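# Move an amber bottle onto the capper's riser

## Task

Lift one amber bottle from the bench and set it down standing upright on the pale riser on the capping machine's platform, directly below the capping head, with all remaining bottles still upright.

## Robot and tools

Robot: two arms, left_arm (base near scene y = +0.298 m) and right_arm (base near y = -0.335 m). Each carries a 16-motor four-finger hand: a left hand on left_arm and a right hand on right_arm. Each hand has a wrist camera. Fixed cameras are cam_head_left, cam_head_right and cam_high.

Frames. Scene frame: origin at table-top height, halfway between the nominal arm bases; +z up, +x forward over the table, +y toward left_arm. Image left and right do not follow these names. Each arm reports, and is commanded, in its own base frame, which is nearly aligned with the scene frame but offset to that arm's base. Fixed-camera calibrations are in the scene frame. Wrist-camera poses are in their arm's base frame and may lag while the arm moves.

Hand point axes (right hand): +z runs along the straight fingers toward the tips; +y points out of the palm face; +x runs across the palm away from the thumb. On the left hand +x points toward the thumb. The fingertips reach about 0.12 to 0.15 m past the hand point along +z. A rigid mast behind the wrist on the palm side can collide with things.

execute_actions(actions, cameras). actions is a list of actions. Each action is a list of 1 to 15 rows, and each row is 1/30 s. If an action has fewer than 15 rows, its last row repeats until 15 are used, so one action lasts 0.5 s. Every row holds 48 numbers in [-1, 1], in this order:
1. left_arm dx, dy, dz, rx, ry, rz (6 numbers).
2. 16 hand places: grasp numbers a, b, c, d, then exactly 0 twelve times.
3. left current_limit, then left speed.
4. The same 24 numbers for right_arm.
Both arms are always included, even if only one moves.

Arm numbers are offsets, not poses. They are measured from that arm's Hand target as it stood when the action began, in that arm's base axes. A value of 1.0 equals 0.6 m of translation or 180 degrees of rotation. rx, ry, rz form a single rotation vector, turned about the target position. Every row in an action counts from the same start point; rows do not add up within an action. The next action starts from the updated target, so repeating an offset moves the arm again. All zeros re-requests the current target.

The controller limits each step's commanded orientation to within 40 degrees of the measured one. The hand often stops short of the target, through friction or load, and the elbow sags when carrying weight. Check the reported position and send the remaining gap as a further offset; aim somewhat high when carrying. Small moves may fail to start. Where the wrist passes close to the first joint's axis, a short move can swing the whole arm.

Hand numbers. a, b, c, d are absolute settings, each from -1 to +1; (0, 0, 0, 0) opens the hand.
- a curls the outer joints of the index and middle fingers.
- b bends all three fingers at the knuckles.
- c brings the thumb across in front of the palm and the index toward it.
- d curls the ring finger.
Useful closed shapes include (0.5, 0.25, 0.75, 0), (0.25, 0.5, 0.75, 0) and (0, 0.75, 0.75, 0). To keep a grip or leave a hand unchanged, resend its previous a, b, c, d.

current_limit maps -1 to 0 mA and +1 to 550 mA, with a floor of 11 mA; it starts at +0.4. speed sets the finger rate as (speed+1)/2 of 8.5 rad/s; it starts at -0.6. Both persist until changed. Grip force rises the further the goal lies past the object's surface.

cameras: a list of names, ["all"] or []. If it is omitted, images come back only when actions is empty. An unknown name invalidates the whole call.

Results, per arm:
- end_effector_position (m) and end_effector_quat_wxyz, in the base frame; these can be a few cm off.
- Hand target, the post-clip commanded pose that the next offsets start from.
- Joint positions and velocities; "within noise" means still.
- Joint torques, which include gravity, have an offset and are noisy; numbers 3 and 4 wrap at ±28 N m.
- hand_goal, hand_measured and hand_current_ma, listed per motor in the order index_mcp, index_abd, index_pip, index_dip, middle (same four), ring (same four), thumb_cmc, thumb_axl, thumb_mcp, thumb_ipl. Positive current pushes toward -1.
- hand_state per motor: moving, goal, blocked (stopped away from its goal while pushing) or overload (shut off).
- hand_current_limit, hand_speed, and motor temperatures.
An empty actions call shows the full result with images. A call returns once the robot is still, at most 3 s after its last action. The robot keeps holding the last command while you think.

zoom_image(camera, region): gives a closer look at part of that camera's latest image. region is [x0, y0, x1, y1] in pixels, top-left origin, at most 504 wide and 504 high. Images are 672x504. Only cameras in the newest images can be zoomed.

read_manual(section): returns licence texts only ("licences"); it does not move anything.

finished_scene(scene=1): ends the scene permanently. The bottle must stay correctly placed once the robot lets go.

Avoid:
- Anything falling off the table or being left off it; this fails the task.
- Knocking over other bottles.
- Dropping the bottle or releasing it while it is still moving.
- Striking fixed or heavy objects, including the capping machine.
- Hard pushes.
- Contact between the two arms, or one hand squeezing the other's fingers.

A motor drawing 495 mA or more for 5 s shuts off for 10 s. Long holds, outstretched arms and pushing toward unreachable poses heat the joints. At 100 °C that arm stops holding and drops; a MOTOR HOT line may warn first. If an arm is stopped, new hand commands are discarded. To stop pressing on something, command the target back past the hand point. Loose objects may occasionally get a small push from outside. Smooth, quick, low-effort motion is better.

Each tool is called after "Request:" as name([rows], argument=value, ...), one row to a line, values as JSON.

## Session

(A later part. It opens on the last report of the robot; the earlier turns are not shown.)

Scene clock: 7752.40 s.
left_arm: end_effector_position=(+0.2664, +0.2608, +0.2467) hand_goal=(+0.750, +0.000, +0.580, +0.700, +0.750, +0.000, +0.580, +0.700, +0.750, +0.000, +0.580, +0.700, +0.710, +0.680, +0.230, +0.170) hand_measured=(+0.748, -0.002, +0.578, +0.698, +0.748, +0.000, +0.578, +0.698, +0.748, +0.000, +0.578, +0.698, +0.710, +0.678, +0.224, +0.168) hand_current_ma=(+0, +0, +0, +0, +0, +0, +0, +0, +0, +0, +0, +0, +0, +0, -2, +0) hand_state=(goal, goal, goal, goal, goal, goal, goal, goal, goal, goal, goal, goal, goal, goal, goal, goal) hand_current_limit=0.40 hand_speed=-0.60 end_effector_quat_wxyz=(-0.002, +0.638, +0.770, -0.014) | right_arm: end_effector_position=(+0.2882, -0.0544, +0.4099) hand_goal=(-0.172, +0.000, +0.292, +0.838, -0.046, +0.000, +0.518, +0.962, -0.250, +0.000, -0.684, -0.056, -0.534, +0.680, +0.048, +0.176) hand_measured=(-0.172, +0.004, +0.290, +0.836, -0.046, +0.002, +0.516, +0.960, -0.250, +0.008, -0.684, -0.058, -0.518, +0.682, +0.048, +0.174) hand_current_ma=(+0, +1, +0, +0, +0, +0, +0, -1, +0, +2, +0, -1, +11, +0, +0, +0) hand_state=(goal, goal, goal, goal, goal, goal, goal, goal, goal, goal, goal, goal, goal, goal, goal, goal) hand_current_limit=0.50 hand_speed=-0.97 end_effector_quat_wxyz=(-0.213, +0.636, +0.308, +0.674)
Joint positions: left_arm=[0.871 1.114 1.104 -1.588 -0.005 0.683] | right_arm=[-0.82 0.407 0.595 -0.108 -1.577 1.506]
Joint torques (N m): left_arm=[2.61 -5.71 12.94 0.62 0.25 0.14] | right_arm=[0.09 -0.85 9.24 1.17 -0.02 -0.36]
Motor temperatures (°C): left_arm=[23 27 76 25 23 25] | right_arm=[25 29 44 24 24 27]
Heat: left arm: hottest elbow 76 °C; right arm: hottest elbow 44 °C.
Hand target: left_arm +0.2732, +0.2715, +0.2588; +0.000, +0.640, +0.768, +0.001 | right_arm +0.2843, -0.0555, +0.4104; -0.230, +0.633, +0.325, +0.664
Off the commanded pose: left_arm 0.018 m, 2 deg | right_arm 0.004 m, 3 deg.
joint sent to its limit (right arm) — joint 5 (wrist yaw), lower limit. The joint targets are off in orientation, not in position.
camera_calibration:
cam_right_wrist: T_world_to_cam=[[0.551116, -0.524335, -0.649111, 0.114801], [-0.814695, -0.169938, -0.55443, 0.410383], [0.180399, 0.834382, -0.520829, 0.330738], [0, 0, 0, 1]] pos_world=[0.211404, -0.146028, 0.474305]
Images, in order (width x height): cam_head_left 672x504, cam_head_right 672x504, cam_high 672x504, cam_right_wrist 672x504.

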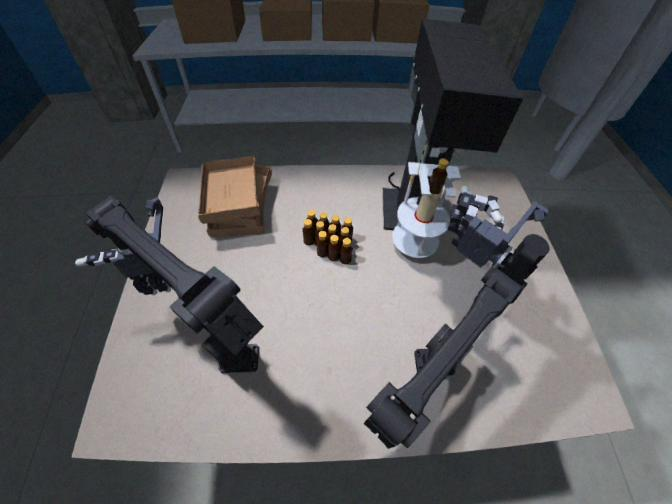

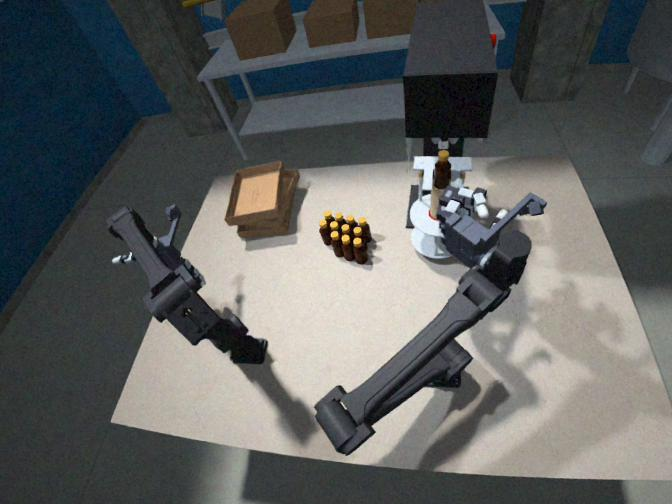

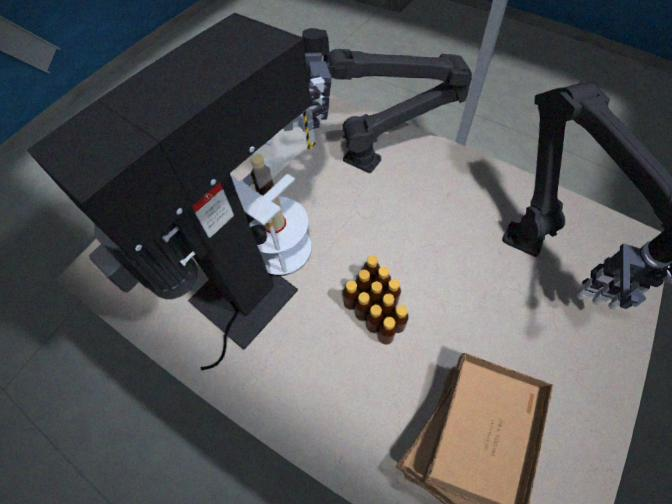

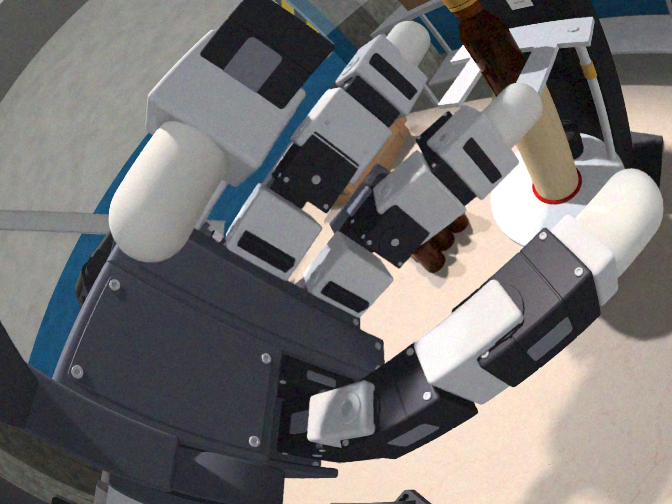

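Request:
zoom_image(camera="cam_head_left", region=[410, 150, 460, 230])

Request:
zoom_image(camera="cam_head_right", region=[420, 145, 470, 225])

Request:
zoom_image(camera="cam_right_wrist", region=[420, 0, 640, 220])

Scaled by 6.300 from the camera's 672x504 image, which has a finer 960x720 frame.

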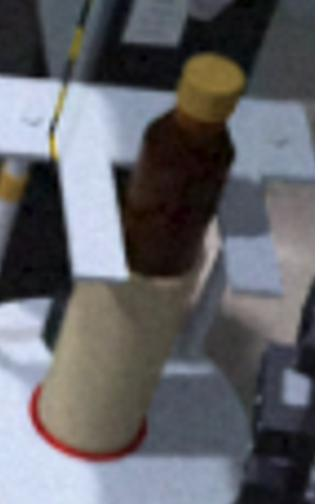

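Scaled by 6.300 from the camera's 672x504 image, which has a finer 960x720 frame.

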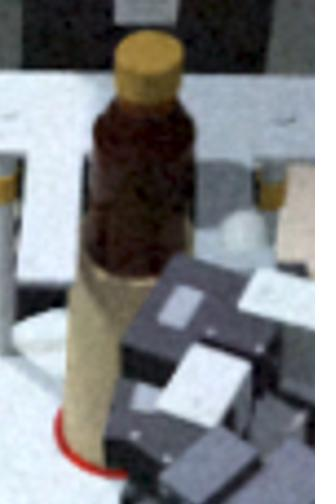

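Scaled by 2.291 from the camera's 672x504 image, which has a finer 960x720 frame.

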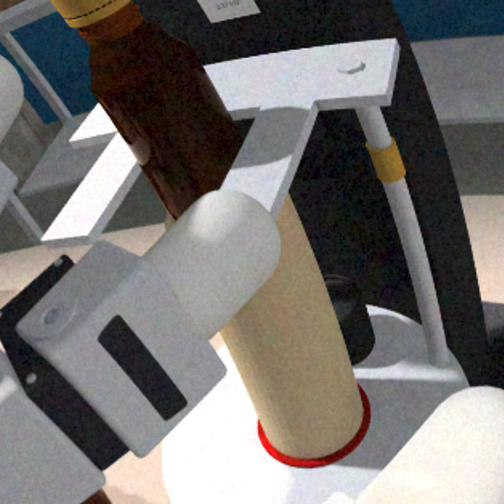

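Request:
zoom_image(camera="cam_head_left", region=[418, 168, 448, 208])

Request:
zoom_image(camera="cam_head_right", region=[426, 165, 456, 205])

Scaled by 12.600 from the camera's 672x504 image, which has a finer 960x720 frame.

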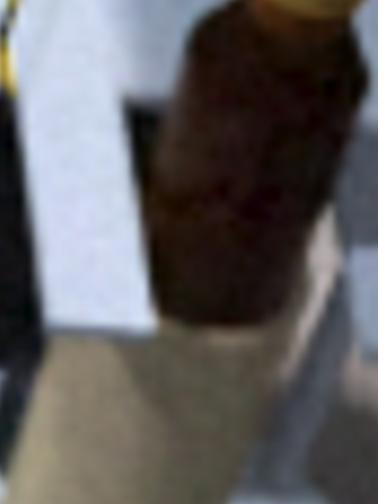

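Scaled by 12.600 from the camera's 672x504 image, which has a finer 960x720 frame.

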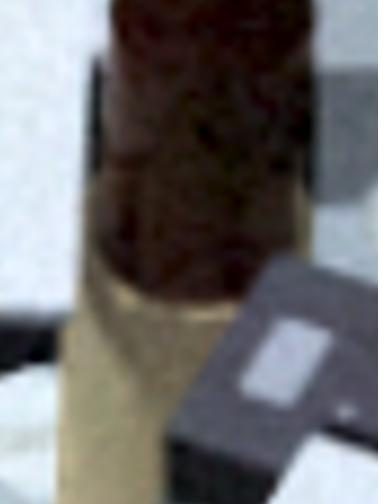

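Request:
finished_scene(scene=1)

The scene is finished: the task was done.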